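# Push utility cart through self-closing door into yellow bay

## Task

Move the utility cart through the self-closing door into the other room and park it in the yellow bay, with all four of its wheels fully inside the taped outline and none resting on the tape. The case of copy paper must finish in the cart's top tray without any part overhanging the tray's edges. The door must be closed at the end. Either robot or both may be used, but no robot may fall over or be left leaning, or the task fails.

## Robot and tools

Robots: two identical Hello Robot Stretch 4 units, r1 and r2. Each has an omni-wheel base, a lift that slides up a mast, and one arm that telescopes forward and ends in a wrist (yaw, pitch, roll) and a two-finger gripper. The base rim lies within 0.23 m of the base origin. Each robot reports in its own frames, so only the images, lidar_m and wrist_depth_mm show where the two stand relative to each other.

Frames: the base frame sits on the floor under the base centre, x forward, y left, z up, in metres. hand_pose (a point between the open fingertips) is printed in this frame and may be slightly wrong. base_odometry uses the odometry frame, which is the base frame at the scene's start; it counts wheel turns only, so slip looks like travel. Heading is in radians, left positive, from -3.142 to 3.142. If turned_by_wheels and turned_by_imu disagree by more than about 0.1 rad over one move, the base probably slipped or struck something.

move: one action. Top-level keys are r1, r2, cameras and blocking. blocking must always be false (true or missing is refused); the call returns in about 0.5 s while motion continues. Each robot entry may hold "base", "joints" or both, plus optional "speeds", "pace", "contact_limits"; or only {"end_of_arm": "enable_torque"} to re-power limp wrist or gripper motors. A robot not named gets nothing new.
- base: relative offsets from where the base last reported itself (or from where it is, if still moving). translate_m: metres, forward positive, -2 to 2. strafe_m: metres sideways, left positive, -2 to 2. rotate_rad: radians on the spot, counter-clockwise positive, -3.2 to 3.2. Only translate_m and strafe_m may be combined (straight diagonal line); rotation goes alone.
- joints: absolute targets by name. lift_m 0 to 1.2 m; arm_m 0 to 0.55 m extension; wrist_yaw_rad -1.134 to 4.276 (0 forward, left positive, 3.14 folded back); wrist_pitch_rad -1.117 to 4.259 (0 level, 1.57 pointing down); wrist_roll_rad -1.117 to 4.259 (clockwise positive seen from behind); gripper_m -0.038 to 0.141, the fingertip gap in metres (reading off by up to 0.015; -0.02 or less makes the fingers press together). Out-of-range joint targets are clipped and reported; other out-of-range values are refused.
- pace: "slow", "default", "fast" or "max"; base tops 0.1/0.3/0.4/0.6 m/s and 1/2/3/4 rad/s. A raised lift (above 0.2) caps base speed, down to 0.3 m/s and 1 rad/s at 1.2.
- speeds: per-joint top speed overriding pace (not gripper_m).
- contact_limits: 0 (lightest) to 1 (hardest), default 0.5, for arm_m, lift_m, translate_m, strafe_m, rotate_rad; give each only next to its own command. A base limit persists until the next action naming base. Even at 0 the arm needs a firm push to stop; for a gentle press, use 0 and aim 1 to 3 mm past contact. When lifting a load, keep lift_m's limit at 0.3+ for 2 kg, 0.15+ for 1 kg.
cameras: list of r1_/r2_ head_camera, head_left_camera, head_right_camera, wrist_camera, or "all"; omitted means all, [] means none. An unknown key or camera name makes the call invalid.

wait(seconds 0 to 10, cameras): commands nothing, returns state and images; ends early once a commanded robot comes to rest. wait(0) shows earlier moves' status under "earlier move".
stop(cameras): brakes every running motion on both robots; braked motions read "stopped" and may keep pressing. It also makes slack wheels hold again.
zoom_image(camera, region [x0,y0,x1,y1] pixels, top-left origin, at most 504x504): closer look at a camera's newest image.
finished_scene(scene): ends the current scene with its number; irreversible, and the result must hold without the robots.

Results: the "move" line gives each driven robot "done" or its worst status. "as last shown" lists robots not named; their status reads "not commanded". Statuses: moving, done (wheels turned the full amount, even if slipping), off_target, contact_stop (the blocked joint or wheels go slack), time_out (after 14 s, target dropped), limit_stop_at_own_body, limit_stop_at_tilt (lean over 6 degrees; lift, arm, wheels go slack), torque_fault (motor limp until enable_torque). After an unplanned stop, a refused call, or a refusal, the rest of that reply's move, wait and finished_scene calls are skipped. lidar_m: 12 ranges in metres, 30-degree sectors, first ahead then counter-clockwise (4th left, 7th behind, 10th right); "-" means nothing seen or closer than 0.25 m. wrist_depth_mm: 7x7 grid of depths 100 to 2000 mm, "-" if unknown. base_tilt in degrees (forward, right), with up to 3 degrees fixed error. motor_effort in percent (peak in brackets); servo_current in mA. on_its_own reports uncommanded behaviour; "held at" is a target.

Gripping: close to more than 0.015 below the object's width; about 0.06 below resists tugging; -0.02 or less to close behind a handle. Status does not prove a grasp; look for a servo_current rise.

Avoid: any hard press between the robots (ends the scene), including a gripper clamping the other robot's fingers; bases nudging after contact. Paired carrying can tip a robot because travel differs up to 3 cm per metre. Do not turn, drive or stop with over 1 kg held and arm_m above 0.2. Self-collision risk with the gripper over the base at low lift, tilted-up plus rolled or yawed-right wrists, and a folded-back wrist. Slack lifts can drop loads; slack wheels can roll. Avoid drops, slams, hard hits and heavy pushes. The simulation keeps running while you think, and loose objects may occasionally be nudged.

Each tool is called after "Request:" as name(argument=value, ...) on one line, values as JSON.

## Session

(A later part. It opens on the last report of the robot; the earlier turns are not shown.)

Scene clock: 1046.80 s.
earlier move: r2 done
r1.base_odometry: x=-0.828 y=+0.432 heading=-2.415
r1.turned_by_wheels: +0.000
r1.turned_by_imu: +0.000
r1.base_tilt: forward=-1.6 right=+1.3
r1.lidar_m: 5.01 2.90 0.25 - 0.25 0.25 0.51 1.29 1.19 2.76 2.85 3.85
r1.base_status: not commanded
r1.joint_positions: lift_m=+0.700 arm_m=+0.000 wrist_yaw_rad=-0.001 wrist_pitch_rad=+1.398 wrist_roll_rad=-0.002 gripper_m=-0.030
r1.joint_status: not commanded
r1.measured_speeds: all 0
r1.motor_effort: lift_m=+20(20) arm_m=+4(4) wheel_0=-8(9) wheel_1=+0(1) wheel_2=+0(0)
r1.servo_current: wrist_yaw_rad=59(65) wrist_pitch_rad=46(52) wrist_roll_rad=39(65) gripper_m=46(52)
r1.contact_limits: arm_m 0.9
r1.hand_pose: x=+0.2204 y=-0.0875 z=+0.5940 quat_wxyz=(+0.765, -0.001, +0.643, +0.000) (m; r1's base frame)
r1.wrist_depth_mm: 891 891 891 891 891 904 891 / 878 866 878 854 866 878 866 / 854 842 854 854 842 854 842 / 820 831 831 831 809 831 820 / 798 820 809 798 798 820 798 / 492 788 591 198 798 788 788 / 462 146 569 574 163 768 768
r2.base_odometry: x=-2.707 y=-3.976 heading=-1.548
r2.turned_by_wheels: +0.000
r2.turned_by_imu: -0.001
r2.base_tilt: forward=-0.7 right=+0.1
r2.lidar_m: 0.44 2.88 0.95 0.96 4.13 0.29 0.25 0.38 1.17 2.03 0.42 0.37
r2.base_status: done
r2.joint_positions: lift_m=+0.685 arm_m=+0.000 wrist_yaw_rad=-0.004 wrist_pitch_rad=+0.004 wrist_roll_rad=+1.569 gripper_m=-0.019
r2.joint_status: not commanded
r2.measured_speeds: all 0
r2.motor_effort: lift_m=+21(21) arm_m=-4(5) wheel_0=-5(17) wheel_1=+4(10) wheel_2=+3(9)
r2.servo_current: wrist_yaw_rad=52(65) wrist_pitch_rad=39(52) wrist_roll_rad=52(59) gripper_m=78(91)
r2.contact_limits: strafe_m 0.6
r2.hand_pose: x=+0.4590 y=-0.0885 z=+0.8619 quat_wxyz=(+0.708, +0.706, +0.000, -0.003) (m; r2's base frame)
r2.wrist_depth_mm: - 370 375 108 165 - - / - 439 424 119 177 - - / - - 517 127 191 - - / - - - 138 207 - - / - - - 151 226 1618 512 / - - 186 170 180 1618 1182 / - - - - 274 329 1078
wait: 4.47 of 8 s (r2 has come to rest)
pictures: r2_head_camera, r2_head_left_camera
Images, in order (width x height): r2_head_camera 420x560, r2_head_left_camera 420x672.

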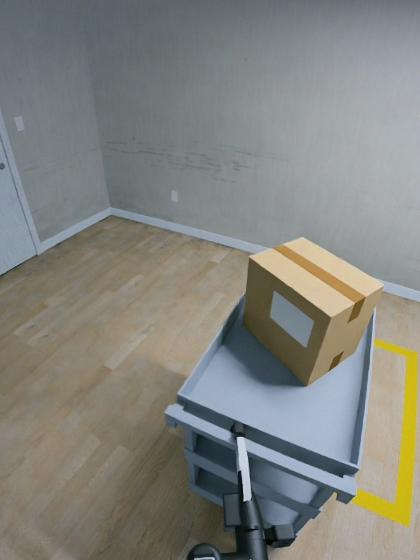

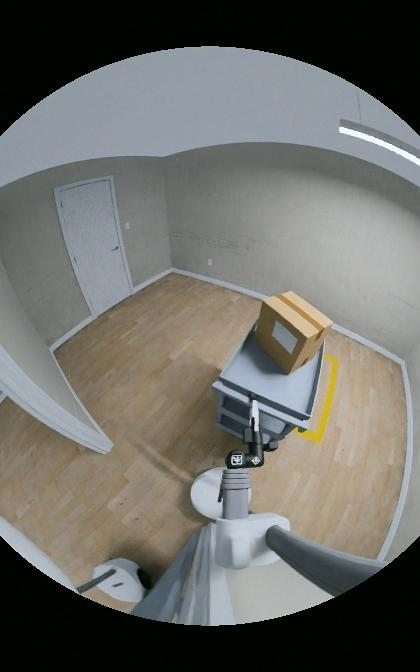

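Request:
move(blocking=false, cameras=[], r2={"base":{"rotate_rad":-0.4},"pace":"slow","contact_limits":{"rotate_rad":0.6}})

Request:
wait(seconds=6, cameras=[])

Request:
move(blocking=false, cameras=[], r2={"base":{"translate_m":0.03,"strafe_m":0.42},"pace":"slow","contact_limits":{"strafe_m":0.6}})

Request:
wait(seconds=9, cameras=["r2_head_camera","r2_head_left_camera"])

Scene clock: 1058.53 s.
move: r2 moving
r1: as last shown
r1.lidar_m: 4.99 2.87 0.25 - 0.25 0.25 0.51 1.30 1.18 2.76 2.85 3.87
r1.servo_current: wrist_yaw_rad=46(65) wrist_pitch_rad=46(52) wrist_roll_rad=59(59) gripper_m=39(52)
r1.contact_limits: arm_m 0.9
r1.wrist_depth_mm: 904 878 891 917 891 891 891 / 866 866 866 866 854 854 866 / 854 854 842 854 842 854 842 / 820 820 831 831 831 820 842 / 809 820 809 831 820 809 820 / 488 798 591 198 798 788 798 / 459 146 569 574 163 768 778
r2.base_odometry: x=-2.707 y=-3.976 heading=-1.673
r2.turned_by_wheels: -0.124
r2.turned_by_imu: -0.120
r2.base_tilt: forward=-0.6 right=+0.1
r2.lidar_m: 0.42 3.01 1.56 0.96 3.69 0.37 0.25 0.35 0.76 1.98 2.54 0.40
r2.base_status: rotate_rad moving
r2.joint_positions: lift_m=+0.685 arm_m=+0.000 wrist_yaw_rad=+0.007 wrist_pitch_rad=+0.004 wrist_roll_rad=+1.569 gripper_m=-0.019
r2.joint_status: not commanded
r2.measured_speeds: translate_m=+0.000 strafe_m=+0.001 rotate_rad=-0.486 lift_m=+0.000 arm_m=+0.000 wrist_yaw_rad=+0.000 wrist_pitch_rad=+0.000 wrist_roll_rad=+0.000
r2.motor_effort: lift_m=+21(21) arm_m=-4(5) wheel_0=+12(16) wheel_1=+8(9) wheel_2=+13(13)
r2.servo_current: wrist_yaw_rad=46(59) wrist_pitch_rad=46(46) wrist_roll_rad=59(59) gripper_m=78(85)
r2.contact_limits: rotate_rad 0.6
r2.hand_pose: x=+0.4600 y=-0.0853 z=+0.8619 quat_wxyz=(+0.708, +0.706, +0.004, +0.001) (m; r2's base frame)
r2.wrist_depth_mm: - 430 427 127 179 - - / - 421 413 130 190 - - / - - 480 139 202 - - / - - 585 147 215 - - / - - - 159 228 1708 - / - - - 171 181 1618 492 / - - - - - 1756 1182
pictures: none
No camera images: "cameras" was empty.

Scene clock: 1059.60 s.
earlier move: r2 done
r1.base_odometry: x=-0.828 y=+0.432 heading=-2.415
r1.turned_by_wheels: +0.000
r1.turned_by_imu: +0.000
r1.base_tilt: forward=-1.6 right=+1.3
r1.lidar_m: 4.99 2.90 0.25 - 0.25 0.25 0.51 1.28 1.19 2.75 2.84 3.85
r1.base_status: not commanded
r1.joint_positions: lift_m=+0.700 arm_m=+0.000 wrist_yaw_rad=-0.001 wrist_pitch_rad=+1.398 wrist_roll_rad=-0.002 gripper_m=-0.030
r1.joint_status: not commanded
r1.measured_speeds: all 0
r1.motor_effort: lift_m=+20(20) arm_m=+4(4) wheel_0=-8(9) wheel_1=+1(1) wheel_2=+0(0)
r1.servo_current: wrist_yaw_rad=52(65) wrist_pitch_rad=39(52) wrist_roll_rad=59(65) gripper_m=46(52)
r1.contact_limits: arm_m 0.9
r1.hand_pose: x=+0.2204 y=-0.0875 z=+0.5940 quat_wxyz=(+0.765, -0.001, +0.643, +0.000) (m; r1's base frame)
r1.wrist_depth_mm: 891 891 891 891 904 904 891 / 866 854 854 878 878 878 866 / 854 854 842 854 842 854 842 / 820 831 831 842 842 831 831 / 809 809 809 820 798 809 798 / 488 788 585 198 788 798 798 / 466 146 569 580 163 778 768
r2.base_odometry: x=-2.707 y=-3.976 heading=-1.947
r2.turned_by_wheels: -0.275
r2.turned_by_imu: -0.267
r2.base_tilt: forward=-0.7 right=+0.0
r2.lidar_m: 0.38 2.81 2.83 0.95 3.08 0.99 0.26 0.29 0.44 1.93 2.18 0.44
r2.base_status: done
r2.joint_positions: lift_m=+0.685 arm_m=+0.000 wrist_yaw_rad=+0.005 wrist_pitch_rad=+0.004 wrist_roll_rad=+1.569 gripper_m=-0.019
r2.joint_status: not commanded
r2.measured_speeds: all 0
r2.motor_effort: lift_m=+21(21) arm_m=-5(5) wheel_0=+5(16) wheel_1=+4(9) wheel_2=+4(14)
r2.servo_current: wrist_yaw_rad=52(65) wrist_pitch_rad=39(46) wrist_roll_rad=46(59) gripper_m=78(85)
r2.contact_limits: rotate_rad 0.6
r2.hand_pose: x=+0.4598 y=-0.0859 z=+0.8619 quat_wxyz=(+0.708, +0.706, +0.003, +0.001) (m; r2's base frame)
r2.wrist_depth_mm: - - - 196 260 1618 1229 / - - - 191 253 1708 - / - - 647 187 248 831 - / - - 477 182 242 842 - / - - 508 179 237 - - / - - 188 175 181 - - / - - 580 - 229 - -
wait: 1.07 of 6 s (r2 has come to rest)
pictures: none
No camera images: "cameras" was empty.

Scene clock: 1060.10 s.
move: r2 moving
r1: as last shown
r1.lidar_m: 5.00 2.92 0.25 - 0.25 0.25 0.54 1.30 1.18 2.75 2.85 3.81
r1.motor_effort: lift_m=+20(20) arm_m=+4(4) wheel_0=-8(8) wheel_1=+0(1) wheel_2=+0(0)
r1.servo_current: wrist_yaw_rad=46(65) wrist_pitch_rad=39(46) wrist_roll_rad=52(65) gripper_m=46(46)
r1.contact_limits: arm_m 0.9
r1.wrist_depth_mm: 891 891 904 891 878 891 891 / 866 878 866 878 878 866 878 / 842 854 854 842 854 854 831 / 831 831 831 831 831 831 820 / 809 809 809 809 809 820 798 / 492 788 591 198 798 788 788 / 462 146 564 574 163 778 768
r2.base_odometry: x=-2.695 y=-3.981 heading=-1.948
r2.turned_by_wheels: -0.001
r2.turned_by_imu: -0.001
r2.base_tilt: forward=-0.7 right=+0.1
r2.lidar_m: 0.36 2.81 2.80 0.95 3.13 0.99 0.27 0.26 0.45 1.94 2.14 0.43
r2.base_status: translate_m moving; strafe_m moving
r2.joint_positions: lift_m=+0.685 arm_m=+0.000 wrist_yaw_rad=+0.001 wrist_pitch_rad=+0.004 wrist_roll_rad=+1.569 gripper_m=-0.019
r2.joint_status: not commanded
r2.measured_speeds: translate_m=+0.005 strafe_m=+0.054 rotate_rad=-0.004 lift_m=+0.000 arm_m=+0.000 wrist_yaw_rad=-0.015 wrist_pitch_rad=+0.000 wrist_roll_rad=+0.000
r2.motor_effort: lift_m=+21(21) arm_m=-5(5) wheel_0=-13(13) wheel_1=+9(9) wheel_2=-7(8)
r2.servo_current: wrist_yaw_rad=52(52) wrist_pitch_rad=46(46) wrist_roll_rad=52(52) gripper_m=85(85)
r2.contact_limits: strafe_m 0.6
r2.hand_pose: x=+0.4594 y=-0.0872 z=+0.8619 quat_wxyz=(+0.708, +0.706, +0.002, -0.001) (m; r2's base frame)
r2.wrist_depth_mm: - - - 198 263 1618 1205 / - - - 193 255 1808 - / - - 661 188 250 820 - / - - 488 183 243 854 - / - - 504 179 237 - - / - - 186 175 180 - - / - - 580 - 228 - -
pictures: none
No camera images: "cameras" was empty.

Scene clock: 1065.00 s.
earlier move: r2 done
r1.base_odometry: x=-0.828 y=+0.432 heading=-2.415
r1.turned_by_wheels: +0.000
r1.turned_by_imu: +0.000
r1.base_tilt: forward=-1.6 right=+1.3
r1.lidar_m: 5.00 2.87 0.25 - 0.25 0.25 0.50 0.98 1.19 2.75 2.85 3.87
r1.base_status: not commanded
r1.joint_positions: lift_m=+0.700 arm_m=+0.000 wrist_yaw_rad=-0.001 wrist_pitch_rad=+1.398 wrist_roll_rad=-0.002 gripper_m=-0.030
r1.joint_status: not commanded
r1.measured_speeds: all 0
r1.motor_effort: lift_m=+20(20) arm_m=+4(4) wheel_0=-8(9) wheel_1=+0(1) wheel_2=+0(0)
r1.servo_current: wrist_yaw_rad=26(72) wrist_pitch_rad=46(52) wrist_roll_rad=39(65) gripper_m=39(52)
r1.contact_limits: arm_m 0.9
r1.hand_pose: x=+0.2204 y=-0.0875 z=+0.5940 quat_wxyz=(+0.765, -0.001, +0.643, +0.000) (m; r1's base frame)
r1.wrist_depth_mm: 891 891 904 891 904 891 891 / 891 866 866 866 866 866 866 / 854 842 854 842 854 842 854 / 831 842 820 831 831 820 820 / 809 798 809 809 809 809 809 / 488 788 591 198 788 788 798 / 462 146 569 580 163 778 778
r2.base_odometry: x=-2.328 y=-4.158 heading=-1.948
r2.turned_by_wheels: +0.000
r2.turned_by_imu: +0.000
r2.base_tilt: forward=-0.7 right=+0.1
r2.lidar_m: 0.43 2.84 2.39 0.53 0.57 4.11 0.98 0.55 0.52 2.20 0.40 0.37
r2.base_status: done
r2.joint_positions: lift_m=+0.685 arm_m=+0.000 wrist_yaw_rad=-0.004 wrist_pitch_rad=+0.004 wrist_roll_rad=+1.569 gripper_m=-0.019
r2.joint_status: not commanded
r2.measured_speeds: all 0
r2.motor_effort: lift_m=+21(21) arm_m=-5(5) wheel_0=-5(15) wheel_1=+4(9) wheel_2=-8(11)
r2.servo_current: wrist_yaw_rad=46(65) wrist_pitch_rad=39(59) wrist_roll_rad=39(65) gripper_m=78(85)
r2.contact_limits: strafe_m 0.6
r2.hand_pose: x=+0.4590 y=-0.0886 z=+0.8619 quat_wxyz=(+0.708, +0.706, +0.000, -0.003) (m; r2's base frame)
r2.wrist_depth_mm: - 377 375 111 166 - - / - 439 427 121 179 - - / - - 517 128 193 - - / - - - 139 208 - - / - - - 154 227 1576 512 / - - 186 171 181 1618 1182 / - - - - 272 1430 1078
wait: 4.90 of 9 s (r2 has come to rest)
pictures: r2_head_camera, r2_head_left_camera
Images, in order (width x height): r2_head_camera 420x560, r2_head_left_camera 420x672.

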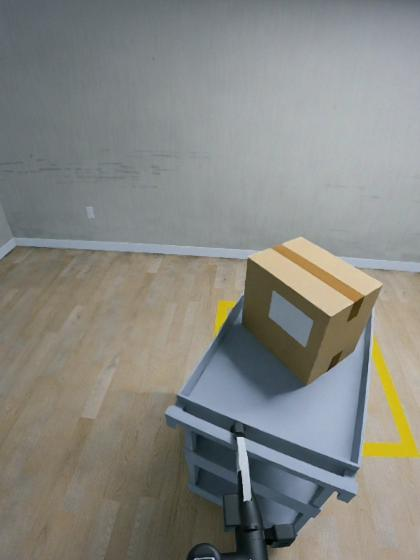

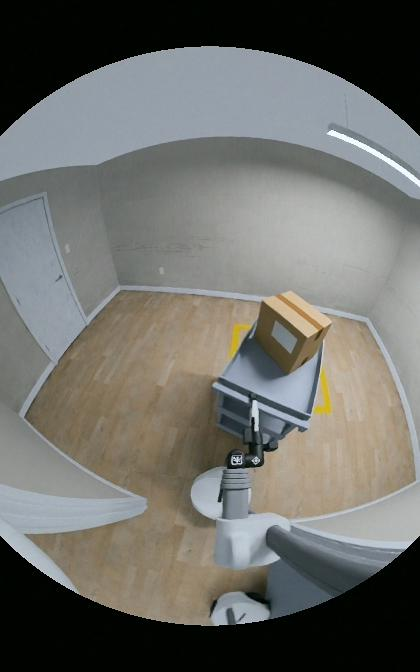

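Request:
move(blocking=false, cameras=[], r2={"base":{"translate_m":0.42,"strafe_m":-0.15},"pace":"slow","contact_limits":{"translate_m":0.6}})

Request:
wait(seconds=9, cameras=["r2_head_camera"])

Scene clock: 1078.50 s.
move: r2 moving
r1: as last shown
r1.lidar_m: 4.99 2.89 0.25 - 0.25 0.25 0.52 0.98 1.17 2.75 2.82 3.82
r1.motor_effort: lift_m=+20(20) arm_m=+4(4) wheel_0=-8(8) wheel_1=+1(1) wheel_2=+0(0)
r1.servo_current: wrist_yaw_rad=46(59) wrist_pitch_rad=33(46) wrist_roll_rad=65(65) gripper_m=39(46)
r1.contact_limits: arm_m 0.9
r1.wrist_depth_mm: 904 891 891 891 904 891 891 / 878 878 878 866 866 866 866 / 831 854 854 854 854 854 842 / 831 820 831 831 831 842 831 / 820 820 809 809 809 809 798 / 492 788 585 197 778 788 788 / 466 146 569 580 163 778 768
r2.base_odometry: x=-2.337 y=-4.168 heading=-1.948
r2.turned_by_wheels: +0.000
r2.turned_by_imu: +0.001
r2.base_tilt: forward=-0.7 right=+0.0
r2.lidar_m: 0.43 2.88 2.43 0.58 0.56 4.08 1.00 0.58 0.54 2.35 0.40 0.37
r2.base_status: translate_m moving; strafe_m moving
r2.joint_positions: lift_m=+0.685 arm_m=+0.000 wrist_yaw_rad=-0.004 wrist_pitch_rad=+0.004 wrist_roll_rad=+1.569 gripper_m=-0.019
r2.joint_status: not commanded
r2.measured_speeds: translate_m=+0.048 strafe_m=-0.017 rotate_rad=-0.002 lift_m=+0.000 arm_m=+0.000 wrist_yaw_rad=+0.005 wrist_pitch_rad=+0.000 wrist_roll_rad=+0.000
r2.motor_effort: lift_m=+21(21) arm_m=-4(5) wheel_0=+6(10) wheel_1=+6(7) wheel_2=-11(13)
r2.servo_current: wrist_yaw_rad=46(65) wrist_pitch_rad=39(46) wrist_roll_rad=46(52) gripper_m=78(85)
r2.contact_limits: translate_m 0.6
r2.hand_pose: x=+0.4590 y=-0.0886 z=+0.8619 quat_wxyz=(+0.708, +0.706, +0.000, -0.003) (m; r2's base frame)
r2.wrist_depth_mm: - 368 375 107 163 - - / - 436 424 118 176 - - / - - 517 126 190 - - / - - - 136 206 - - / - - - 150 226 1618 508 / - - 186 169 180 1576 1182 / - - - - 273 332 1078
pictures: none
No camera images: "cameras" was empty.

Scene clock: 1083.70 s.
earlier move: r2 done
r1.base_odometry: x=-0.828 y=+0.432 heading=-2.415
r1.turned_by_wheels: +0.000
r1.turned_by_imu: +0.000
r1.base_tilt: forward=-1.5 right=+1.3
r1.lidar_m: 4.99 2.90 0.25 - 0.25 0.25 0.52 1.29 1.17 2.73 2.84 3.85
r1.base_status: not commanded
r1.joint_positions: lift_m=+0.700 arm_m=+0.000 wrist_yaw_rad=-0.001 wrist_pitch_rad=+1.398 wrist_roll_rad=-0.002 gripper_m=-0.030
r1.joint_status: not commanded
r1.measured_speeds: all 0
r1.motor_effort: lift_m=+20(20) arm_m=+4(4) wheel_0=-8(9) wheel_1=+0(1) wheel_2=+0(0)
r1.servo_current: wrist_yaw_rad=59(72) wrist_pitch_rad=39(52) wrist_roll_rad=39(65) gripper_m=52(52)
r1.contact_limits: arm_m 0.9
r1.hand_pose: x=+0.2204 y=-0.0875 z=+0.5940 quat_wxyz=(+0.765, -0.001, +0.643, +0.000) (m; r1's base frame)
r1.wrist_depth_mm: 891 866 904 891 878 878 904 / 878 866 878 866 866 866 854 / 854 831 854 854 854 842 842 / 831 831 831 831 831 820 831 / 820 798 809 809 809 809 798 / 492 798 597 198 778 798 788 / 466 146 564 574 164 778 778
r2.base_odometry: x=-2.622 y=-4.493 heading=-1.948
r2.turned_by_wheels: +0.000
r2.turned_by_imu: +0.003
r2.base_tilt: forward=-0.7 right=+0.1
r2.lidar_m: 0.44 2.39 2.43 1.65 0.91 4.71 0.94 0.77 1.14 2.28 0.35 0.35
r2.base_status: done
r2.joint_positions: lift_m=+0.685 arm_m=+0.000 wrist_yaw_rad=+0.002 wrist_pitch_rad=+0.004 wrist_roll_rad=+1.569 gripper_m=-0.019
r2.joint_status: not commanded
r2.measured_speeds: all 0
r2.motor_effort: lift_m=+21(21) arm_m=-4(5) wheel_0=+5(16) wheel_1=+3(8) wheel_2=-7(13)
r2.servo_current: wrist_yaw_rad=39(65) wrist_pitch_rad=52(52) wrist_roll_rad=46(59) gripper_m=91(91)
r2.contact_limits: translate_m 0.6
r2.hand_pose: x=+0.4595 y=-0.0869 z=+0.8619 quat_wxyz=(+0.708, +0.706, +0.002, -0.001) (m; r2's base frame)
r2.wrist_depth_mm: - 362 366 - 152 - - / - 436 442 105 166 - - / - - 554 115 182 - - / - - - 130 201 1661 - / - - - 145 224 1618 488 / - - 186 165 180 1618 1182 / - - - - 319 325 332
wait: 5.20 of 9 s (r2 has come to rest)
pictures: r2_head_camera
Images, in order (width x height): r2_head_camera 420x560.

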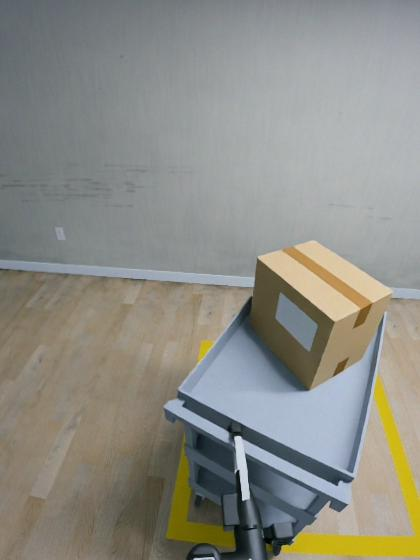

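Request:
move(blocking=false, cameras=[], r2={"base":{"translate_m":0.06,"strafe_m":0.11},"pace":"slow","contact_limits":{"translate_m":0.6}})

Request:
wait(seconds=6, cameras=[])

Request:
move(blocking=false, cameras=[], r2={"base":{"translate_m":0.24,"strafe_m":-0.17},"pace":"slow","contact_limits":{"translate_m":0.6}})

Request:
wait(seconds=9, cameras=["r2_head_camera"])

Scene clock: 1092.97 s.
move: r2 moving
r1: as last shown
r1.base_tilt: forward=-1.6 right=+1.3
r1.lidar_m: 4.99 2.90 0.25 - 0.25 0.25 0.51 1.28 1.17 2.76 2.85 3.83
r1.servo_current: wrist_yaw_rad=33(52) wrist_pitch_rad=46(46) wrist_roll_rad=33(65) gripper_m=39(46)
r1.contact_limits: arm_m 0.9
r1.wrist_depth_mm: 891 891 891 891 891 878 891 / 866 878 878 866 866 866 878 / 842 854 854 854 854 854 854 / 831 831 831 831 831 831 820 / 809 809 798 809 809 809 809 / 492 788 585 198 798 798 788 / 462 146 564 574 163 788 778
r2.base_odometry: x=-2.614 y=-4.503 heading=-1.949
r2.turned_by_wheels: -0.001
r2.turned_by_imu: +0.000
r2.base_tilt: forward=-0.7 right=+0.0
r2.lidar_m: 0.44 2.40 2.45 1.65 0.89 4.76 1.00 0.79 1.13 2.28 0.40 0.35
r2.base_status: translate_m moving; strafe_m moving
r2.joint_positions: lift_m=+0.685 arm_m=+0.000 wrist_yaw_rad=-0.002 wrist_pitch_rad=+0.004 wrist_roll_rad=+1.569 gripper_m=-0.019
r2.joint_status: not commanded
r2.measured_speeds: translate_m=+0.023 strafe_m=+0.043 rotate_rad=-0.003 lift_m=+0.000 arm_m=+0.000 wrist_yaw_rad=-0.022 wrist_pitch_rad=+0.000 wrist_roll_rad=+0.000
r2.motor_effort: lift_m=+21(21) arm_m=-4(5) wheel_0=-6(9) wheel_1=+9(9) wheel_2=-10(11)
r2.servo_current: wrist_yaw_rad=52(52) wrist_pitch_rad=46(46) wrist_roll_rad=46(59) gripper_m=85(91)
r2.contact_limits: translate_m 0.6
r2.hand_pose: x=+0.4592 y=-0.0879 z=+0.8619 quat_wxyz=(+0.708, +0.706, +0.001, -0.002) (m; r2's base frame)
r2.wrist_depth_mm: - 359 364 102 154 - - / - 433 439 108 168 - - / - - 544 115 183 - - / - - - 129 202 - - / - - - 144 226 1618 488 / - - 186 167 180 1618 1182 / - - - - 327 325 332
pictures: none
No camera images: "cameras" was empty.

Scene clock: 1095.00 s.
earlier move: r2 done
r1.base_odometry: x=-0.828 y=+0.432 heading=-2.415
r1.turned_by_wheels: +0.000
r1.turned_by_imu: +0.000
r1.base_tilt: forward=-1.6 right=+1.3
r1.lidar_m: 5.00 2.90 0.25 - 0.25 0.25 0.51 1.31 1.16 2.76 2.87 3.86
r1.base_status: not commanded
r1.joint_positions: lift_m=+0.700 arm_m=+0.000 wrist_yaw_rad=-0.001 wrist_pitch_rad=+1.398 wrist_roll_rad=-0.002 gripper_m=-0.030
r1.joint_status: not commanded
r1.measured_speeds: all 0
r1.motor_effort: lift_m=+20(20) arm_m=+4(4) wheel_0=-8(9) wheel_1=+0(1) wheel_2=+0(0)
r1.servo_current: wrist_yaw_rad=59(59) wrist_pitch_rad=46(46) wrist_roll_rad=52(72) gripper_m=39(46)
r1.contact_limits: arm_m 0.9
r1.hand_pose: x=+0.2204 y=-0.0875 z=+0.5940 quat_wxyz=(+0.765, -0.001, +0.643, +0.000) (m; r1's base frame)
r1.wrist_depth_mm: 904 891 891 904 878 891 891 / 878 866 866 878 878 866 878 / 842 854 842 854 854 854 842 / 820 831 831 831 842 820 820 / 820 809 798 809 820 820 820 / 492 788 585 198 798 798 788 / 462 146 564 574 163 788 768
r2.base_odometry: x=-2.542 y=-4.589 heading=-1.949
r2.turned_by_wheels: +0.000
r2.turned_by_imu: +0.000
r2.base_tilt: forward=-0.6 right=+0.1
r2.lidar_m: 0.45 2.33 2.31 1.76 0.87 0.87 1.35 0.91 1.20 2.37 0.33 0.32
r2.base_status: done
r2.joint_positions: lift_m=+0.685 arm_m=+0.000 wrist_yaw_rad=-0.004 wrist_pitch_rad=+0.004 wrist_roll_rad=+1.569 gripper_m=-0.019
r2.joint_status: not commanded
r2.measured_speeds: all 0
r2.motor_effort: lift_m=+21(21) arm_m=-5(5) wheel_0=-7(13) wheel_1=+4(9) wheel_2=-6(12)
r2.servo_current: wrist_yaw_rad=46(65) wrist_pitch_rad=46(52) wrist_roll_rad=52(59) gripper_m=78(91)
r2.contact_limits: translate_m 0.6
r2.hand_pose: x=+0.4590 y=-0.0886 z=+0.8619 quat_wxyz=(+0.708, +0.706, +0.000, -0.003) (m; r2's base frame)
r2.wrist_depth_mm: - 382 382 - 133 - - / - 462 492 - 148 - - / - - - - 172 - - / - - - 105 191 1464 504 / - - - 125 224 1618 466 / - - 183 152 180 1537 1138 / - - - - 342 - 1118
wait: 2.03 of 6 s (r2 has come to rest)
pictures: none
No camera images: "cameras" was empty.

Scene clock: 1095.50 s.
move: r2 moving
r1: as last shown
r1.lidar_m: 5.00 2.90 0.25 - 0.25 0.25 0.52 1.27 1.18 2.75 2.82 3.86
r1.motor_effort: lift_m=+20(20) arm_m=+4(4) wheel_0=-7(9) wheel_1=+0(1) wheel_2=+0(0)
r1.servo_current: wrist_yaw_rad=59(59) wrist_pitch_rad=39(46) wrist_roll_rad=46(59) gripper_m=46(46)
r1.contact_limits: arm_m 0.9
r1.wrist_depth_mm: 917 878 904 891 891 904 891 / 866 878 866 866 866 854 854 / 866 842 842 842 854 866 842 / 831 820 831 831 820 831 831 / 820 809 820 809 798 820 809 / 488 788 591 198 798 798 798 / 462 146 569 574 163 778 778
r2.base_odometry: x=-2.553 y=-4.597 heading=-1.949
r2.turned_by_wheels: +0.000
r2.turned_by_imu: +0.000
r2.base_tilt: forward=-0.7 right=+0.0
r2.lidar_m: 0.46 2.30 2.35 1.79 0.88 0.87 1.36 0.87 1.23 2.39 0.31 0.33
r2.base_status: translate_m moving; strafe_m moving
r2.joint_positions: lift_m=+0.685 arm_m=+0.000 wrist_yaw_rad=-0.003 wrist_pitch_rad=+0.004 wrist_roll_rad=+1.569 gripper_m=-0.019
r2.joint_status: not commanded
r2.measured_speeds: translate_m=+0.046 strafe_m=-0.030 rotate_rad=+0.002 lift_m=+0.000 arm_m=+0.000 wrist_yaw_rad=+0.005 wrist_pitch_rad=+0.000 wrist_roll_rad=+0.000
r2.motor_effort: lift_m=+21(21) arm_m=-4(5) wheel_0=+12(14) wheel_1=-4(4) wheel_2=-11(13)
r2.servo_current: wrist_yaw_rad=52(59) wrist_pitch_rad=39(52) wrist_roll_rad=46(59) gripper_m=78(85)
r2.contact_limits: translate_m 0.6
r2.hand_pose: x=+0.4591 y=-0.0882 z=+0.8619 quat_wxyz=(+0.708, +0.706, +0.000, -0.002) (m; r2's base frame)
r2.wrist_depth_mm: - 382 387 - - - - / - 466 500 - - - - / - - - - 166 - - / - - - - 187 1499 496 / - - - 118 222 1618 459 / - - 181 145 179 1499 1138 / - - - - - 1708 1138
pictures: none
No camera images: "cameras" was empty.

Scene clock: 1099.13 s.
earlier move: r2 done
r1.base_odometry: x=-0.828 y=+0.432 heading=-2.415
r1.turned_by_wheels: +0.000
r1.turned_by_imu: +0.000
r1.base_tilt: forward=-1.6 right=+1.3
r1.lidar_m: 4.99 2.88 0.25 - 0.25 0.25 0.49 1.29 1.18 2.72 2.83 3.84
r1.base_status: not commanded
r1.joint_positions: lift_m=+0.700 arm_m=+0.000 wrist_yaw_rad=-0.001 wrist_pitch_rad=+1.398 wrist_roll_rad=-0.002 gripper_m=-0.030
r1.joint_status: not commanded
r1.measured_speeds: all 0
r1.motor_effort: lift_m=+20(20) arm_m=+4(4) wheel_0=-8(9) wheel_1=+1(1) wheel_2=+0(0)
r1.servo_current: wrist_yaw_rad=39(65) wrist_pitch_rad=46(46) wrist_roll_rad=52(65) gripper_m=39(46)
r1.contact_limits: arm_m 0.9
r1.hand_pose: x=+0.2204 y=-0.0875 z=+0.5940 quat_wxyz=(+0.765, -0.001, +0.643, +0.000) (m; r1's base frame)
r1.wrist_depth_mm: 891 878 878 917 904 891 891 / 878 854 878 878 878 866 854 / 854 854 842 854 854 854 854 / 831 820 831 831 831 820 820 / 820 809 809 798 820 820 788 / 492 788 585 198 788 798 788 / 462 146 569 574 163 768 788
r2.base_odometry: x=-2.788 y=-4.749 heading=-1.949
r2.turned_by_wheels: +0.000
r2.turned_by_imu: +0.001
r2.base_tilt: forward=-0.6 right=+0.1
r2.lidar_m: 0.47 2.02 2.47 2.42 1.20 1.13 1.04 1.05 1.65 2.25 0.32 0.32
r2.base_status: done
r2.joint_positions: lift_m=+0.685 arm_m=+0.000 wrist_yaw_rad=-0.002 wrist_pitch_rad=+0.004 wrist_roll_rad=+1.569 gripper_m=-0.019
r2.joint_status: not commanded
r2.measured_speeds: all 0
r2.motor_effort: lift_m=+21(21) arm_m=-4(5) wheel_0=+4(14) wheel_1=-4(7) wheel_2=-6(13)
r2.servo_current: wrist_yaw_rad=46(65) wrist_pitch_rad=46(52) wrist_roll_rad=33(65) gripper_m=78(91)
r2.contact_limits: translate_m 0.6
r2.hand_pose: x=+0.4592 y=-0.0879 z=+0.8619 quat_wxyz=(+0.708, +0.706, +0.001, -0.002) (m; r2's base frame)
r2.wrist_depth_mm: - 389 410 - 123 - - / - 477 512 - 139 - - / - - - - 163 - - / - - - - 186 1499 492 / - - - 119 221 1618 1182 / - - 181 143 179 1537 353 / - - - - - - 1205
wait: 3.63 of 9 s (r2 has come to rest)
pictures: r2_head_camera
Images, in order (width x height): r2_head_camera 420x560.

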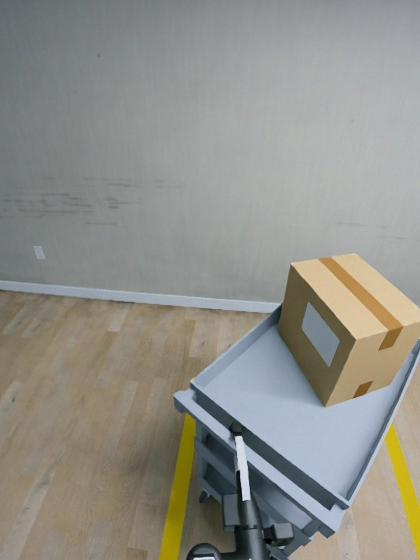

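Request:
move(blocking=false, cameras=[], r2={"base":{"translate_m":-0.03,"strafe_m":-0.22},"pace":"slow","contact_limits":{"translate_m":0.6}})

Request:
wait(seconds=6, cameras=["r2_head_camera","r2_head_left_camera","r2_head_right_camera"])

Scene clock: 1104.37 s.
move: r2 moving
r1: as last shown
r1.lidar_m: 5.01 2.89 0.25 - 0.25 0.25 0.50 1.28 1.17 2.75 2.85 3.84
r1.motor_effort: lift_m=+20(20) arm_m=+4(4) wheel_0=-8(9) wheel_1=+0(1) wheel_2=+0(0)
r1.servo_current: wrist_yaw_rad=39(59) wrist_pitch_rad=46(46) wrist_roll_rad=52(78) gripper_m=46(59)
r1.contact_limits: arm_m 0.9
r1.wrist_depth_mm: 878 891 891 904 891 891 904 / 866 866 866 878 854 878 866 / 842 842 842 854 842 842 842 / 831 820 831 820 831 831 831 / 809 798 831 798 820 809 831 / 492 788 585 198 788 798 798 / 466 146 564 569 163 778 778
r2.base_odometry: x=-2.800 y=-4.743 heading=-1.948
r2.turned_by_wheels: +0.001
r2.turned_by_imu: +0.001
r2.base_tilt: forward=-0.7 right=+0.1
r2.lidar_m: 0.45 2.06 2.50 2.37 1.18 1.16 1.04 1.04 1.67 2.25 0.30 0.32
r2.base_status: translate_m moving; strafe_m moving
r2.joint_positions: lift_m=+0.685 arm_m=+0.000 wrist_yaw_rad=+0.000 wrist_pitch_rad=+0.004 wrist_roll_rad=+1.569 gripper_m=-0.019
r2.joint_status: not commanded
r2.measured_speeds: translate_m=-0.007 strafe_m=-0.053 rotate_rad=+0.002 lift_m=+0.000 arm_m=+0.000 wrist_yaw_rad=+0.005 wrist_pitch_rad=+0.000 wrist_roll_rad=+0.000
r2.motor_effort: lift_m=+21(21) arm_m=-4(5) wheel_0=+10(13) wheel_1=-8(9) wheel_2=+7(7)
r2.servo_current: wrist_yaw_rad=39(59) wrist_pitch_rad=46(46) wrist_roll_rad=52(52) gripper_m=78(85)
r2.contact_limits: translate_m 0.6
r2.hand_pose: x=+0.4593 y=-0.0875 z=+0.8619 quat_wxyz=(+0.708, +0.706, +0.001, -0.001) (m; r2's base frame)
r2.wrist_depth_mm: - 387 407 - 123 - - / - 477 508 - 139 - - / - - - - 163 - - / - - - - 185 1537 492 / - - - 118 220 1618 459 / - - 182 141 174 1499 1138 / - - - - - 1756 1098
pictures: none
No camera images: "cameras" was empty.

Scene clock: 1107.30 s.
earlier move: r2 done
r1.base_odometry: x=-0.828 y=+0.432 heading=-2.415
r1.turned_by_wheels: +0.000
r1.turned_by_imu: +0.000
r1.base_tilt: forward=-1.6 right=+1.3
r1.lidar_m: 5.00 2.88 0.25 - 0.25 0.25 0.49 1.29 1.17 2.75 2.86 3.84
r1.base_status: not commanded
r1.joint_positions: lift_m=+0.700 arm_m=+0.000 wrist_yaw_rad=-0.001 wrist_pitch_rad=+1.398 wrist_roll_rad=-0.002 gripper_m=-0.030
r1.joint_status: not commanded
r1.measured_speeds: all 0
r1.motor_effort: lift_m=+20(20) arm_m=+4(4) wheel_0=-8(9) wheel_1=+0(1) wheel_2=+0(0)
r1.servo_current: wrist_yaw_rad=46(65) wrist_pitch_rad=46(52) wrist_roll_rad=33(78) gripper_m=46(59)
r1.contact_limits: arm_m 0.9
r1.hand_pose: x=+0.2204 y=-0.0875 z=+0.5940 quat_wxyz=(+0.765, -0.001, +0.643, +0.000) (m; r1's base frame)
r1.wrist_depth_mm: 878 878 891 878 878 878 904 / 866 866 866 878 854 878 878 / 854 854 854 854 854 854 854 / 831 809 842 831 831 809 831 / 798 820 809 809 809 809 809 / 492 788 585 198 788 798 788 / 462 146 569 574 163 778 778
r2.base_odometry: x=-2.982 y=-4.641 heading=-1.949
r2.turned_by_wheels: +0.000
r2.turned_by_imu: +0.000
r2.base_tilt: forward=-0.6 right=+0.1
r2.lidar_m: 0.43 2.04 2.71 2.40 1.29 4.90 0.98 1.05 1.66 2.04 0.42 0.37
r2.base_status: done
r2.joint_positions: lift_m=+0.685 arm_m=+0.000 wrist_yaw_rad=+0.003 wrist_pitch_rad=+0.004 wrist_roll_rad=+1.569 gripper_m=-0.019
r2.joint_status: not commanded
r2.measured_speeds: all 0
r2.motor_effort: lift_m=+21(21) arm_m=-4(5) wheel_0=+4(13) wheel_1=-4(9) wheel_2=+8(10)
r2.servo_current: wrist_yaw_rad=52(59) wrist_pitch_rad=33(52) wrist_roll_rad=46(59) gripper_m=72(85)
r2.contact_limits: translate_m 0.6
r2.hand_pose: x=+0.4596 y=-0.0867 z=+0.8619 quat_wxyz=(+0.708, +0.706, +0.002, +0.000) (m; r2's base frame)
r2.wrist_depth_mm: - 366 373 105 162 - - / - 424 427 117 175 - - / - 496 521 124 189 - - / - - 621 135 205 - - / - - - 148 225 1576 504 / - - 182 167 180 1576 1205 / - 124 - - - 330 1078
wait: 2.93 of 6 s (r2 has come to rest)
pictures: r2_head_camera, r2_head_left_camera, r2_head_right_camera
Images, in order (width x height): r2_head_camera 420x560, r2_head_left_camera 420x672, r2_head_right_camera 420x672.

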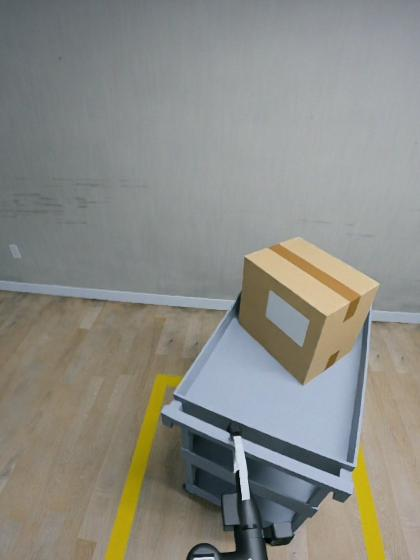

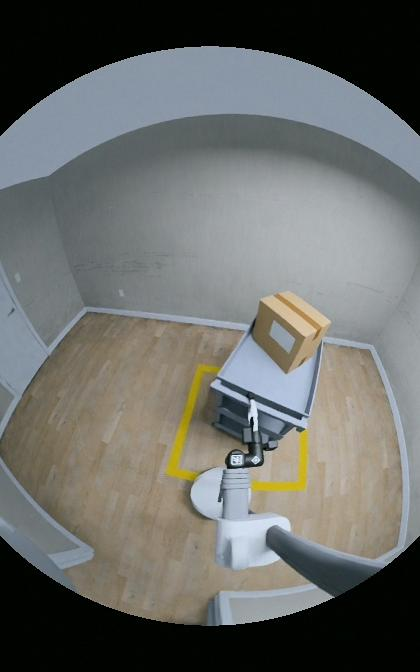

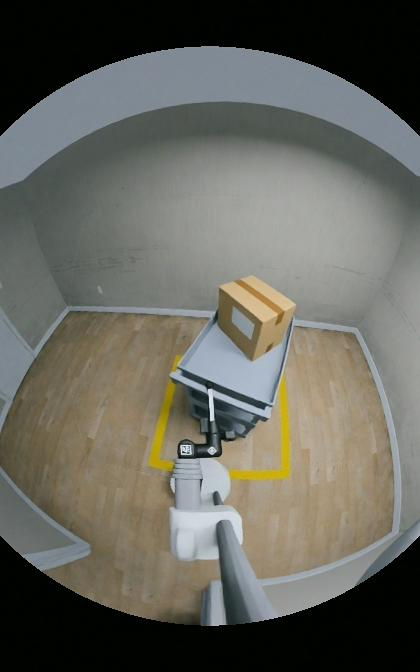

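Request:
move(blocking=false, cameras=[], r2={"base":{"translate_m":0.06,"strafe_m":-0.1},"pace":"slow","contact_limits":{"translate_m":0.6}})

Request:
wait(seconds=4, cameras=[])

Request:
move(blocking=false, cameras=[], r2={"joints":{"gripper_m":0.1}})

Request:
wait(seconds=3, cameras=["r2_head_camera","r2_head_right_camera"])

Request:
move(blocking=false, cameras=[], r1={"base":{"translate_m":0.5,"strafe_m":-0.5},"pace":"default"}, r2={"base":{"translate_m":-0.25},"pace":"slow"})

Request:
wait(seconds=6, cameras=["r1_head_camera","r1_head_left_camera"])

Request:
wait(seconds=4, cameras=["r2_head_camera","r2_head_left_camera","r2_head_right_camera","r2_wrist_camera"])

Scene clock: 1123.37 s.
move: r2 moving
r1: as last shown
r1.lidar_m: 5.00 2.88 0.25 - 0.25 0.25 0.50 1.26 1.19 2.75 2.84 3.84
r1.motor_effort: lift_m=+20(20) arm_m=+4(4) wheel_0=-8(9) wheel_1=+1(1) wheel_2=+0(0)
r1.servo_current: wrist_yaw_rad=33(59) wrist_pitch_rad=46(46) wrist_roll_rad=46(59) gripper_m=39(46)
r1.contact_limits: arm_m 0.9
r1.wrist_depth_mm: 891 878 891 891 904 891 891 / 866 866 854 866 866 878 866 / 842 854 854 842 842 854 854 / 820 831 831 831 831 831 820 / 809 809 831 820 809 809 820 / 488 788 591 198 788 798 788 / 462 146 564 574 163 778 768
r2.base_odometry: x=-2.994 y=-4.642 heading=-1.949
r2.turned_by_wheels: +0.000
r2.turned_by_imu: +0.000
r2.base_tilt: forward=-0.7 right=+0.1
r2.lidar_m: 0.44 2.02 2.70 2.42 1.27 4.88 0.98 1.08 1.65 2.04 0.39 0.35
r2.base_status: translate_m moving; strafe_m moving
r2.joint_positions: lift_m=+0.685 arm_m=+0.000 wrist_yaw_rad=+0.003 wrist_pitch_rad=+0.004 wrist_roll_rad=+1.569 gripper_m=-0.019
r2.joint_status: not commanded
r2.measured_speeds: translate_m=+0.026 strafe_m=-0.042 rotate_rad=-0.002 lift_m=+0.000 arm_m=+0.000 wrist_yaw_rad=+0.000 wrist_pitch_rad=+0.000 wrist_roll_rad=+0.000
r2.motor_effort: lift_m=+21(21) arm_m=-4(4) wheel_0=+12(15) wheel_1=-4(6) wheel_2=-9(10)
r2.servo_current: wrist_yaw_rad=46(59) wrist_pitch_rad=39(52) wrist_roll_rad=39(59) gripper_m=72(85)
r2.contact_limits: translate_m 0.6
r2.hand_pose: x=+0.4596 y=-0.0867 z=+0.8619 quat_wxyz=(+0.708, +0.706, +0.002, +0.000) (m; r2's base frame)
r2.wrist_depth_mm: - 368 373 105 161 - - / - 421 424 116 174 - - / - 492 517 123 189 - - / - - 615 134 204 - - / - - - 147 224 1661 508 / - - 183 167 179 1661 1182 / - - - - - - 1078
pictures: none
No camera images: "cameras" was empty.

Scene clock: 1125.30 s.
earlier move: r2 done
r1.base_odometry: x=-0.828 y=+0.432 heading=-2.415
r1.turned_by_wheels: +0.000
r1.turned_by_imu: +0.000
r1.base_tilt: forward=-1.6 right=+1.3
r1.lidar_m: 5.01 2.88 0.25 - 0.25 0.25 0.45 1.29 1.16 2.74 2.84 3.87
r1.base_status: not commanded
r1.joint_positions: lift_m=+0.700 arm_m=+0.000 wrist_yaw_rad=-0.001 wrist_pitch_rad=+1.398 wrist_roll_rad=-0.002 gripper_m=-0.030
r1.joint_status: not commanded
r1.measured_speeds: all 0
r1.motor_effort: lift_m=+20(20) arm_m=+4(4) wheel_0=-8(9) wheel_1=+0(1) wheel_2=+0(0)
r1.servo_current: wrist_yaw_rad=33(65) wrist_pitch_rad=39(52) wrist_roll_rad=39(72) gripper_m=39(52)
r1.contact_limits: arm_m 0.9
r1.hand_pose: x=+0.2204 y=-0.0875 z=+0.5940 quat_wxyz=(+0.765, -0.001, +0.643, +0.000) (m; r1's base frame)
r1.wrist_depth_mm: 891 904 878 891 904 891 878 / 878 878 866 866 866 854 854 / 854 854 842 842 842 854 842 / 831 831 831 831 820 831 831 / 820 809 809 820 809 809 820 / 492 788 591 198 798 798 798 / 462 146 569 574 163 768 778
r2.base_odometry: x=-3.097 y=-4.659 heading=-1.949
r2.turned_by_wheels: +0.000
r2.turned_by_imu: +0.000
r2.base_tilt: forward=-0.7 right=+0.0
r2.lidar_m: 0.43 1.95 2.80 2.55 1.42 1.86 1.05 1.16 1.78 1.92 0.41 0.40
r2.base_status: done
r2.joint_positions: lift_m=+0.685 arm_m=+0.000 wrist_yaw_rad=+0.002 wrist_pitch_rad=+0.004 wrist_roll_rad=+1.569 gripper_m=-0.019
r2.joint_status: not commanded
r2.measured_speeds: all 0
r2.motor_effort: lift_m=+21(21) arm_m=-4(5) wheel_0=+3(15) wheel_1=-3(7) wheel_2=-7(10)
r2.servo_current: wrist_yaw_rad=52(59) wrist_pitch_rad=39(52) wrist_roll_rad=46(59) gripper_m=78(85)
r2.contact_limits: translate_m 0.6
r2.hand_pose: x=+0.4596 y=-0.0867 z=+0.8619 quat_wxyz=(+0.708, +0.706, +0.002, +0.000) (m; r2's base frame)
r2.wrist_depth_mm: - 384 389 117 172 - - / - 418 421 125 183 - - / - 500 500 134 196 - - / - - 585 143 210 - - / - - - 154 227 1576 508 / - - 182 170 180 1499 1118 / - 124 - - - - 1138
wait: 1.93 of 4 s (r2 has come to rest)
pictures: none
No camera images: "cameras" was empty.

Scene clock: 1125.80 s.
move: r2 moving
r1: as last shown
r1.base_tilt: forward=-1.6 right=+1.2
r1.lidar_m: 5.00 2.90 0.25 - 0.25 0.25 0.51 1.29 1.19 2.75 2.83 3.83
r1.servo_current: wrist_yaw_rad=39(65) wrist_pitch_rad=46(46) wrist_roll_rad=52(52) gripper_m=46(46)
r1.contact_limits: arm_m 0.9
r1.wrist_depth_mm: 878 891 878 891 891 904 891 / 866 854 878 878 878 854 866 / 866 854 854 854 854 854 842 / 831 831 820 831 831 820 831 / 798 820 809 809 809 809 820 / 488 798 585 198 798 788 778 / 462 146 569 569 163 788 768
r2.base_odometry: x=-3.097 y=-4.659 heading=-1.949
r2.turned_by_wheels: +0.000
r2.turned_by_imu: +0.000
r2.base_tilt: forward=-0.7 right=+0.1
r2.lidar_m: 0.43 1.94 2.79 2.58 1.39 1.88 1.06 1.16 1.80 1.96 0.43 0.37
r2.base_status: not commanded
r2.joint_positions: lift_m=+0.685 arm_m=+0.000 wrist_yaw_rad=+0.002 wrist_pitch_rad=+0.004 wrist_roll_rad=+1.569 gripper_m=+0.005
r2.joint_status: gripper_m moving
r2.measured_speeds: all 0
r2.motor_effort: lift_m=+21(21) arm_m=-5(5) wheel_0=+3(3) wheel_1=-3(4) wheel_2=-7(8)
r2.servo_current: wrist_yaw_rad=39(52) wrist_pitch_rad=46(46) wrist_roll_rad=46(52) gripper_m=85(104)
r2.contact_limits: translate_m 0.6
r2.hand_pose: x=+0.4595 y=-0.0867 z=+0.8619 quat_wxyz=(+0.708, +0.706, +0.002, +0.000) (m; r2's base frame)
r2.wrist_depth_mm: - 384 392 121 177 - - / - 418 421 128 186 - - / - 500 504 136 200 - - / - - 585 147 216 - - / - - - 158 231 1576 517 / - - 182 171 185 1576 1118 / - 116 - - 264 1430 1138
pictures: none
No camera images: "cameras" was empty.

Scene clock: 1127.23 s.
earlier move: r2 done
r1.base_odometry: x=-0.828 y=+0.432 heading=-2.415
r1.turned_by_wheels: +0.000
r1.turned_by_imu: +0.000
r1.base_tilt: forward=-1.6 right=+1.3
r1.lidar_m: 5.01 2.89 0.25 - 0.25 0.25 0.51 1.28 1.17 2.74 2.84 3.84
r1.base_status: not commanded
r1.joint_positions: lift_m=+0.700 arm_m=+0.000 wrist_yaw_rad=-0.001 wrist_pitch_rad=+1.398 wrist_roll_rad=-0.002 gripper_m=-0.030
r1.joint_status: not commanded
r1.measured_speeds: all 0
r1.motor_effort: lift_m=+20(20) arm_m=+4(4) wheel_0=-8(9) wheel_1=+0(1) wheel_2=+0(0)
r1.servo_current: wrist_yaw_rad=65(72) wrist_pitch_rad=33(52) wrist_roll_rad=46(72) gripper_m=39(46)
r1.contact_limits: arm_m 0.9
r1.hand_pose: x=+0.2204 y=-0.0875 z=+0.5940 quat_wxyz=(+0.765, -0.001, +0.643, +0.000) (m; r1's base frame)
r1.wrist_depth_mm: 891 904 878 891 891 891 891 / 878 854 866 866 866 878 878 / 854 854 854 854 866 842 854 / 831 831 842 831 831 820 831 / 809 820 831 820 798 809 809 / 488 788 585 198 798 788 798 / 462 146 569 574 164 768 788
r2.base_odometry: x=-3.097 y=-4.659 heading=-1.949
r2.turned_by_wheels: +0.000
r2.turned_by_imu: +0.000
r2.base_tilt: forward=-0.7 right=+0.1
r2.lidar_m: 0.47 1.96 2.80 2.57 1.41 1.86 1.04 1.16 1.80 1.95 0.44 0.38
r2.base_status: not commanded
r2.joint_positions: lift_m=+0.685 arm_m=+0.000 wrist_yaw_rad=+0.001 wrist_pitch_rad=+0.004 wrist_roll_rad=+1.569 gripper_m=+0.100
r2.joint_status: all done
r2.measured_speeds: all 0
r2.motor_effort: lift_m=+21(21) arm_m=-4(5) wheel_0=+3(3) wheel_1=-3(4) wheel_2=-7(8)
r2.servo_current: wrist_yaw_rad=46(65) wrist_pitch_rad=46(52) wrist_roll_rad=52(59) gripper_m=39(111)
r2.contact_limits: translate_m 0.6
r2.hand_pose: x=+0.4595 y=-0.0870 z=+0.8619 quat_wxyz=(+0.708, +0.706, +0.002, -0.001) (m; r2's base frame)
r2.wrist_depth_mm: - 394 399 125 178 - - / - 421 424 130 190 - - / - 504 504 140 206 - - / - - 597 151 217 - - / - - - 165 234 1576 517 / - - 180 177 187 1661 469 / - - - - - 1397 1182
wait: 1.43 of 3 s (r2 has come to rest)
pictures: r2_head_camera, r2_head_right_camera
Images, in order (width x height): r2_head_camera 420x560, r2_head_right_camera 420x672.

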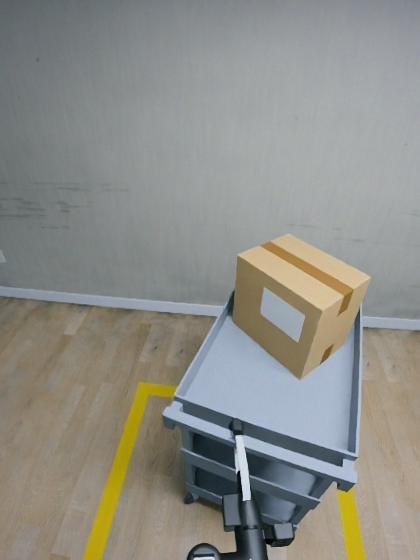

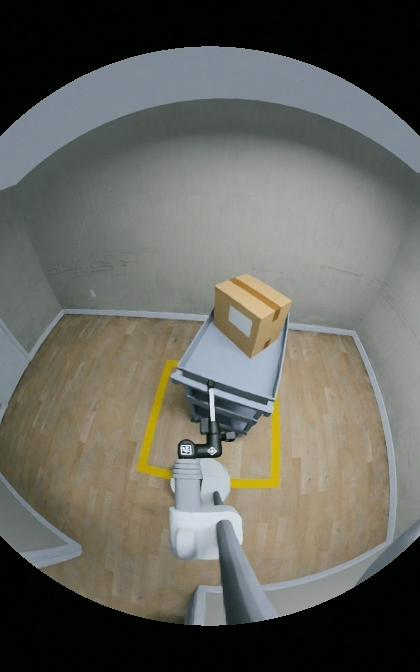

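Scene clock: 1127.73 s.
move: r1 moving; r2 moving
r1.base_odometry: x=-0.860 y=+0.434 heading=-2.415
r1.turned_by_wheels: +0.000
r1.turned_by_imu: +0.000
r1.base_tilt: forward=-1.6 right=+1.3
r1.lidar_m: 4.98 2.93 0.25 - 0.25 0.25 0.54 1.25 1.15 2.72 2.83 3.82
r1.base_status: translate_m moving; strafe_m moving
r1.joint_positions: lift_m=+0.700 arm_m=+0.000 wrist_yaw_rad=-0.001 wrist_pitch_rad=+1.398 wrist_roll_rad=-0.002 gripper_m=-0.030
r1.joint_status: not commanded
r1.measured_speeds: translate_m=+0.090 strafe_m=-0.089 rotate_rad=+0.003 lift_m=+0.000 arm_m=+0.000 wrist_yaw_rad=+0.000 wrist_pitch_rad=+0.000 wrist_roll_rad=+0.000
r1.motor_effort: lift_m=+20(20) arm_m=+4(4) wheel_0=+9(10) wheel_1=+1(4) wheel_2=-6(7)
r1.servo_current: wrist_yaw_rad=39(65) wrist_pitch_rad=39(52) wrist_roll_rad=52(65) gripper_m=52(52)
r1.contact_limits: arm_m 0.9
r1.hand_pose: x=+0.2204 y=-0.0875 z=+0.5940 quat_wxyz=(+0.765, -0.001, +0.644, +0.000) (m; r1's base frame)
r1.wrist_depth_mm: 891 904 904 891 891 891 904 / 854 878 866 866 891 866 854 / 854 842 831 842 866 854 854 / 831 820 820 820 842 820 831 / 788 809 809 809 820 809 820 / 488 759 580 198 788 778 788 / 462 146 569 569 163 778 778
r2.base_odometry: x=-3.092 y=-4.648 heading=-1.949
r2.turned_by_wheels: +0.000
r2.turned_by_imu: +0.000
r2.base_tilt: forward=-0.7 right=+0.0
r2.lidar_m: 0.45 1.99 2.81 2.57 1.39 1.84 1.01 1.13 1.76 1.95 0.43 0.40
r2.base_status: translate_m moving
r2.joint_positions: lift_m=+0.685 arm_m=+0.000 wrist_yaw_rad=+0.001 wrist_pitch_rad=+0.003 wrist_roll_rad=+1.569 gripper_m=+0.100
r2.joint_status: not commanded
r2.measured_speeds: translate_m=-0.049 strafe_m=+0.000 rotate_rad=+0.001 lift_m=+0.000 arm_m=+0.000 wrist_yaw_rad=+0.000 wrist_pitch_rad=+0.000 wrist_roll_rad=+0.000
r2.motor_effort: lift_m=+19(21) arm_m=-4(5) wheel_0=-2(10) wheel_1=-6(6) wheel_2=+10(10)
r2.servo_current: wrist_yaw_rad=39(52) wrist_pitch_rad=39(52) wrist_roll_rad=52(59) gripper_m=52(59)
r2.hand_pose: x=+0.4595 y=-0.0870 z=+0.8623 quat_wxyz=(+0.708, +0.706, +0.002, -0.001) (m; r2's base frame)
r2.wrist_depth_mm: - 410 410 132 187 - - / - 433 433 141 199 - - / - 496 521 153 212 - - / - - 615 161 228 - - / - - - 177 243 1576 521 / - - 189 185 193 1499 473 / - - - - - 1464 1078
pictures: none
No camera images: "cameras" was empty.

Scene clock: 1131.03 s.
earlier move: r1 done; r2 done
r1.base_odometry: x=-1.534 y=+0.474 heading=-2.415
r1.turned_by_wheels: +0.000
r1.turned_by_imu: -0.003
r1.base_tilt: forward=-1.6 right=+1.3
r1.lidar_m: 4.50 3.61 2.62 2.48 1.82 0.95 0.55 1.32 1.81 2.23 2.30 3.15
r1.base_status: done
r1.joint_positions: lift_m=+0.700 arm_m=+0.000 wrist_yaw_rad=-0.001 wrist_pitch_rad=+1.398 wrist_roll_rad=-0.002 gripper_m=-0.030
r1.joint_status: not commanded
r1.measured_speeds: all 0
r1.motor_effort: lift_m=+20(20) arm_m=+4(4) wheel_0=+2(11) wheel_1=-2(5) wheel_2=+0(9)
r1.servo_current: wrist_yaw_rad=52(72) wrist_pitch_rad=46(52) wrist_roll_rad=65(65) gripper_m=39(52)
r1.contact_limits: arm_m 0.9
r1.hand_pose: x=+0.2203 y=-0.0875 z=+0.5940 quat_wxyz=(+0.765, -0.001, +0.644, +0.000) (m; r1's base frame)
r1.wrist_depth_mm: 891 891 891 891 878 878 891 / 878 878 866 866 866 878 878 / 854 854 854 854 842 866 842 / 831 831 842 831 831 831 820 / 809 831 820 820 820 820 809 / 788 798 580 198 788 778 788 / 778 609 569 574 156 768 778
r2.base_odometry: x=-3.004 y=-4.427 heading=-1.949
r2.turned_by_wheels: +0.000
r2.turned_by_imu: +0.000
r2.base_tilt: forward=-0.7 right=+0.1
r2.lidar_m: 0.63 2.23 2.84 1.99 1.25 1.06 0.79 0.89 1.41 1.92 2.13 0.62
r2.base_status: done
r2.joint_positions: lift_m=+0.685 arm_m=+0.000 wrist_yaw_rad=+0.001 wrist_pitch_rad=+0.003 wrist_roll_rad=+1.569 gripper_m=+0.100
r2.joint_status: not commanded
r2.measured_speeds: all 0
r2.motor_effort: lift_m=+18(21) arm_m=-4(5) wheel_0=-2(10) wheel_1=-5(7) wheel_2=+4(10)
r2.servo_current: wrist_yaw_rad=52(59) wrist_pitch_rad=46(52) wrist_roll_rad=52(65) gripper_m=46(59)
r2.hand_pose: x=+0.4595 y=-0.0870 z=+0.8623 quat_wxyz=(+0.708, +0.706, +0.002, -0.001) (m; r2's base frame)
r2.wrist_depth_mm: - - 723 377 379 - - / - - 647 410 415 - - / - - 715 436 - - 439 / - - 831 455 - - 469 / - - - 496 484 - 508 / - - 189 473 185 1430 554 / - - - - - 1708 1205
wait: 3.30 of 6 s (r1 and r2 have come to rest)
pictures: r1_head_camera, r1_head_left_camera
Images, in order (width x height): r1_head_camera 420x560, r1_head_left_camera 420x672.

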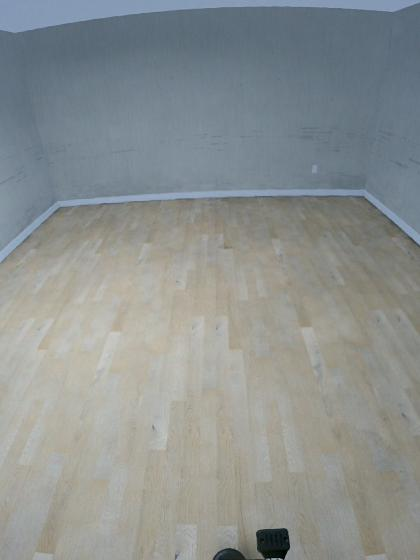

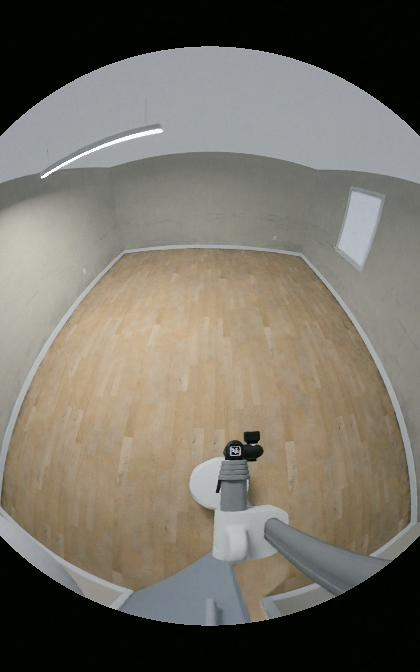

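Scene clock: 1135.03 s.
r1.base_odometry: x=-1.534 y=+0.474 heading=-2.415
r1.turned_by_wheels: +0.000
r1.turned_by_imu: +0.000
r1.base_tilt: forward=-1.6 right=+1.3
r1.lidar_m: 4.52 3.59 2.59 2.46 1.83 1.32 1.21 1.20 1.82 2.22 2.32 3.14
r1.base_status: done
r1.joint_positions: lift_m=+0.700 arm_m=+0.000 wrist_yaw_rad=-0.001 wrist_pitch_rad=+1.398 wrist_roll_rad=-0.002 gripper_m=-0.030
r1.joint_status: not commanded
r1.measured_speeds: all 0
r1.motor_effort: lift_m=+20(20) arm_m=+4(4) wheel_0=+1(11) wheel_1=-3(5) wheel_2=+0(9)
r1.servo_current: wrist_yaw_rad=46(72) wrist_pitch_rad=39(52) wrist_roll_rad=39(65) gripper_m=46(52)
r1.contact_limits: arm_m 0.9
r1.hand_pose: x=+0.2203 y=-0.0875 z=+0.5940 quat_wxyz=(+0.765, -0.001, +0.644, +0.000) (m; r1's base frame)
r1.wrist_depth_mm: 891 904 891 891 891 891 891 / 866 866 866 878 854 878 866 / 842 842 854 842 854 854 842 / 820 831 831 820 831 820 820 / 809 820 820 820 820 820 798 / 778 788 585 198 788 788 798 / 768 603 574 574 156 778 778
r2.base_odometry: x=-3.004 y=-4.427 heading=-1.949
r2.turned_by_wheels: +0.000
r2.turned_by_imu: +0.001
r2.base_tilt: forward=-0.7 right=+0.1
r2.lidar_m: 0.63 2.21 2.83 1.99 1.11 0.89 0.78 0.90 1.40 1.91 2.11 0.62
r2.base_status: done
r2.joint_positions: lift_m=+0.685 arm_m=+0.000 wrist_yaw_rad=+0.001 wrist_pitch_rad=+0.003 wrist_roll_rad=+1.569 gripper_m=+0.100
r2.joint_status: not commanded
r2.measured_speeds: all 0
r2.motor_effort: lift_m=+18(21) arm_m=-4(5) wheel_0=-3(10) wheel_1=-6(7) wheel_2=+4(10)
r2.servo_current: wrist_yaw_rad=39(59) wrist_pitch_rad=39(52) wrist_roll_rad=52(65) gripper_m=46(59)
r2.hand_pose: x=+0.4595 y=-0.0870 z=+0.8623 quat_wxyz=(+0.708, +0.706, +0.002, -0.001) (m; r2's base frame)
r2.wrist_depth_mm: - - 723 375 377 - - / - - 654 407 418 - - / - - 707 436 - - 439 / - - 831 462 - - 469 / - - - 496 488 - 512 / - - 189 477 185 1430 549 / - - - - - 1756 1205
wait: 4.00 s; at rest by 0.27 s
pictures: r2_head_camera, r2_head_left_camera, r2_head_right_camera, r2_wrist_camera
Images, in order (width x height): r2_head_camera 420x560, r2_head_left_camera 420x672, r2_head_right_camera 420x672, r2_wrist_camera 616x392.

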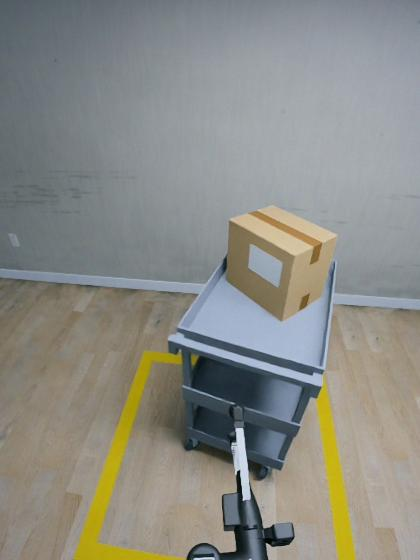

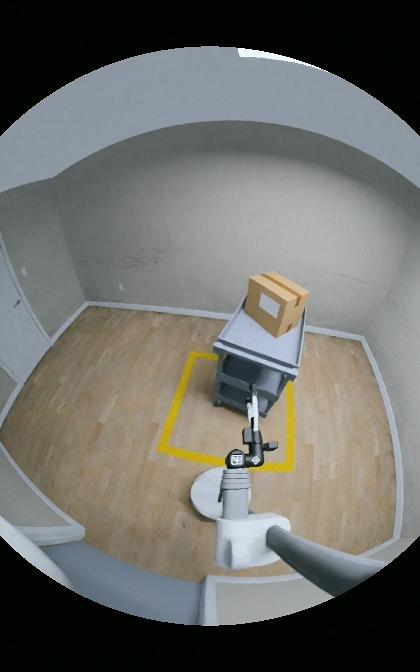

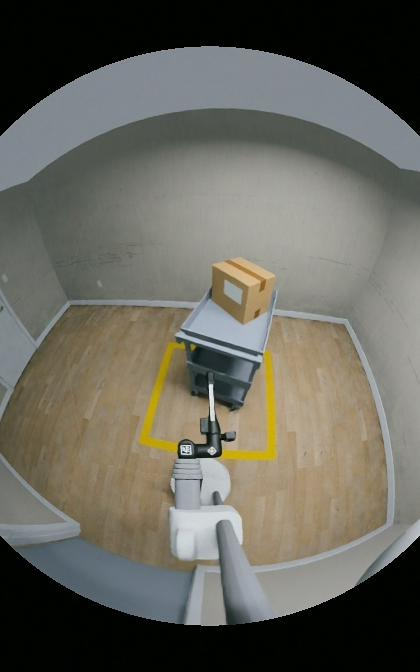

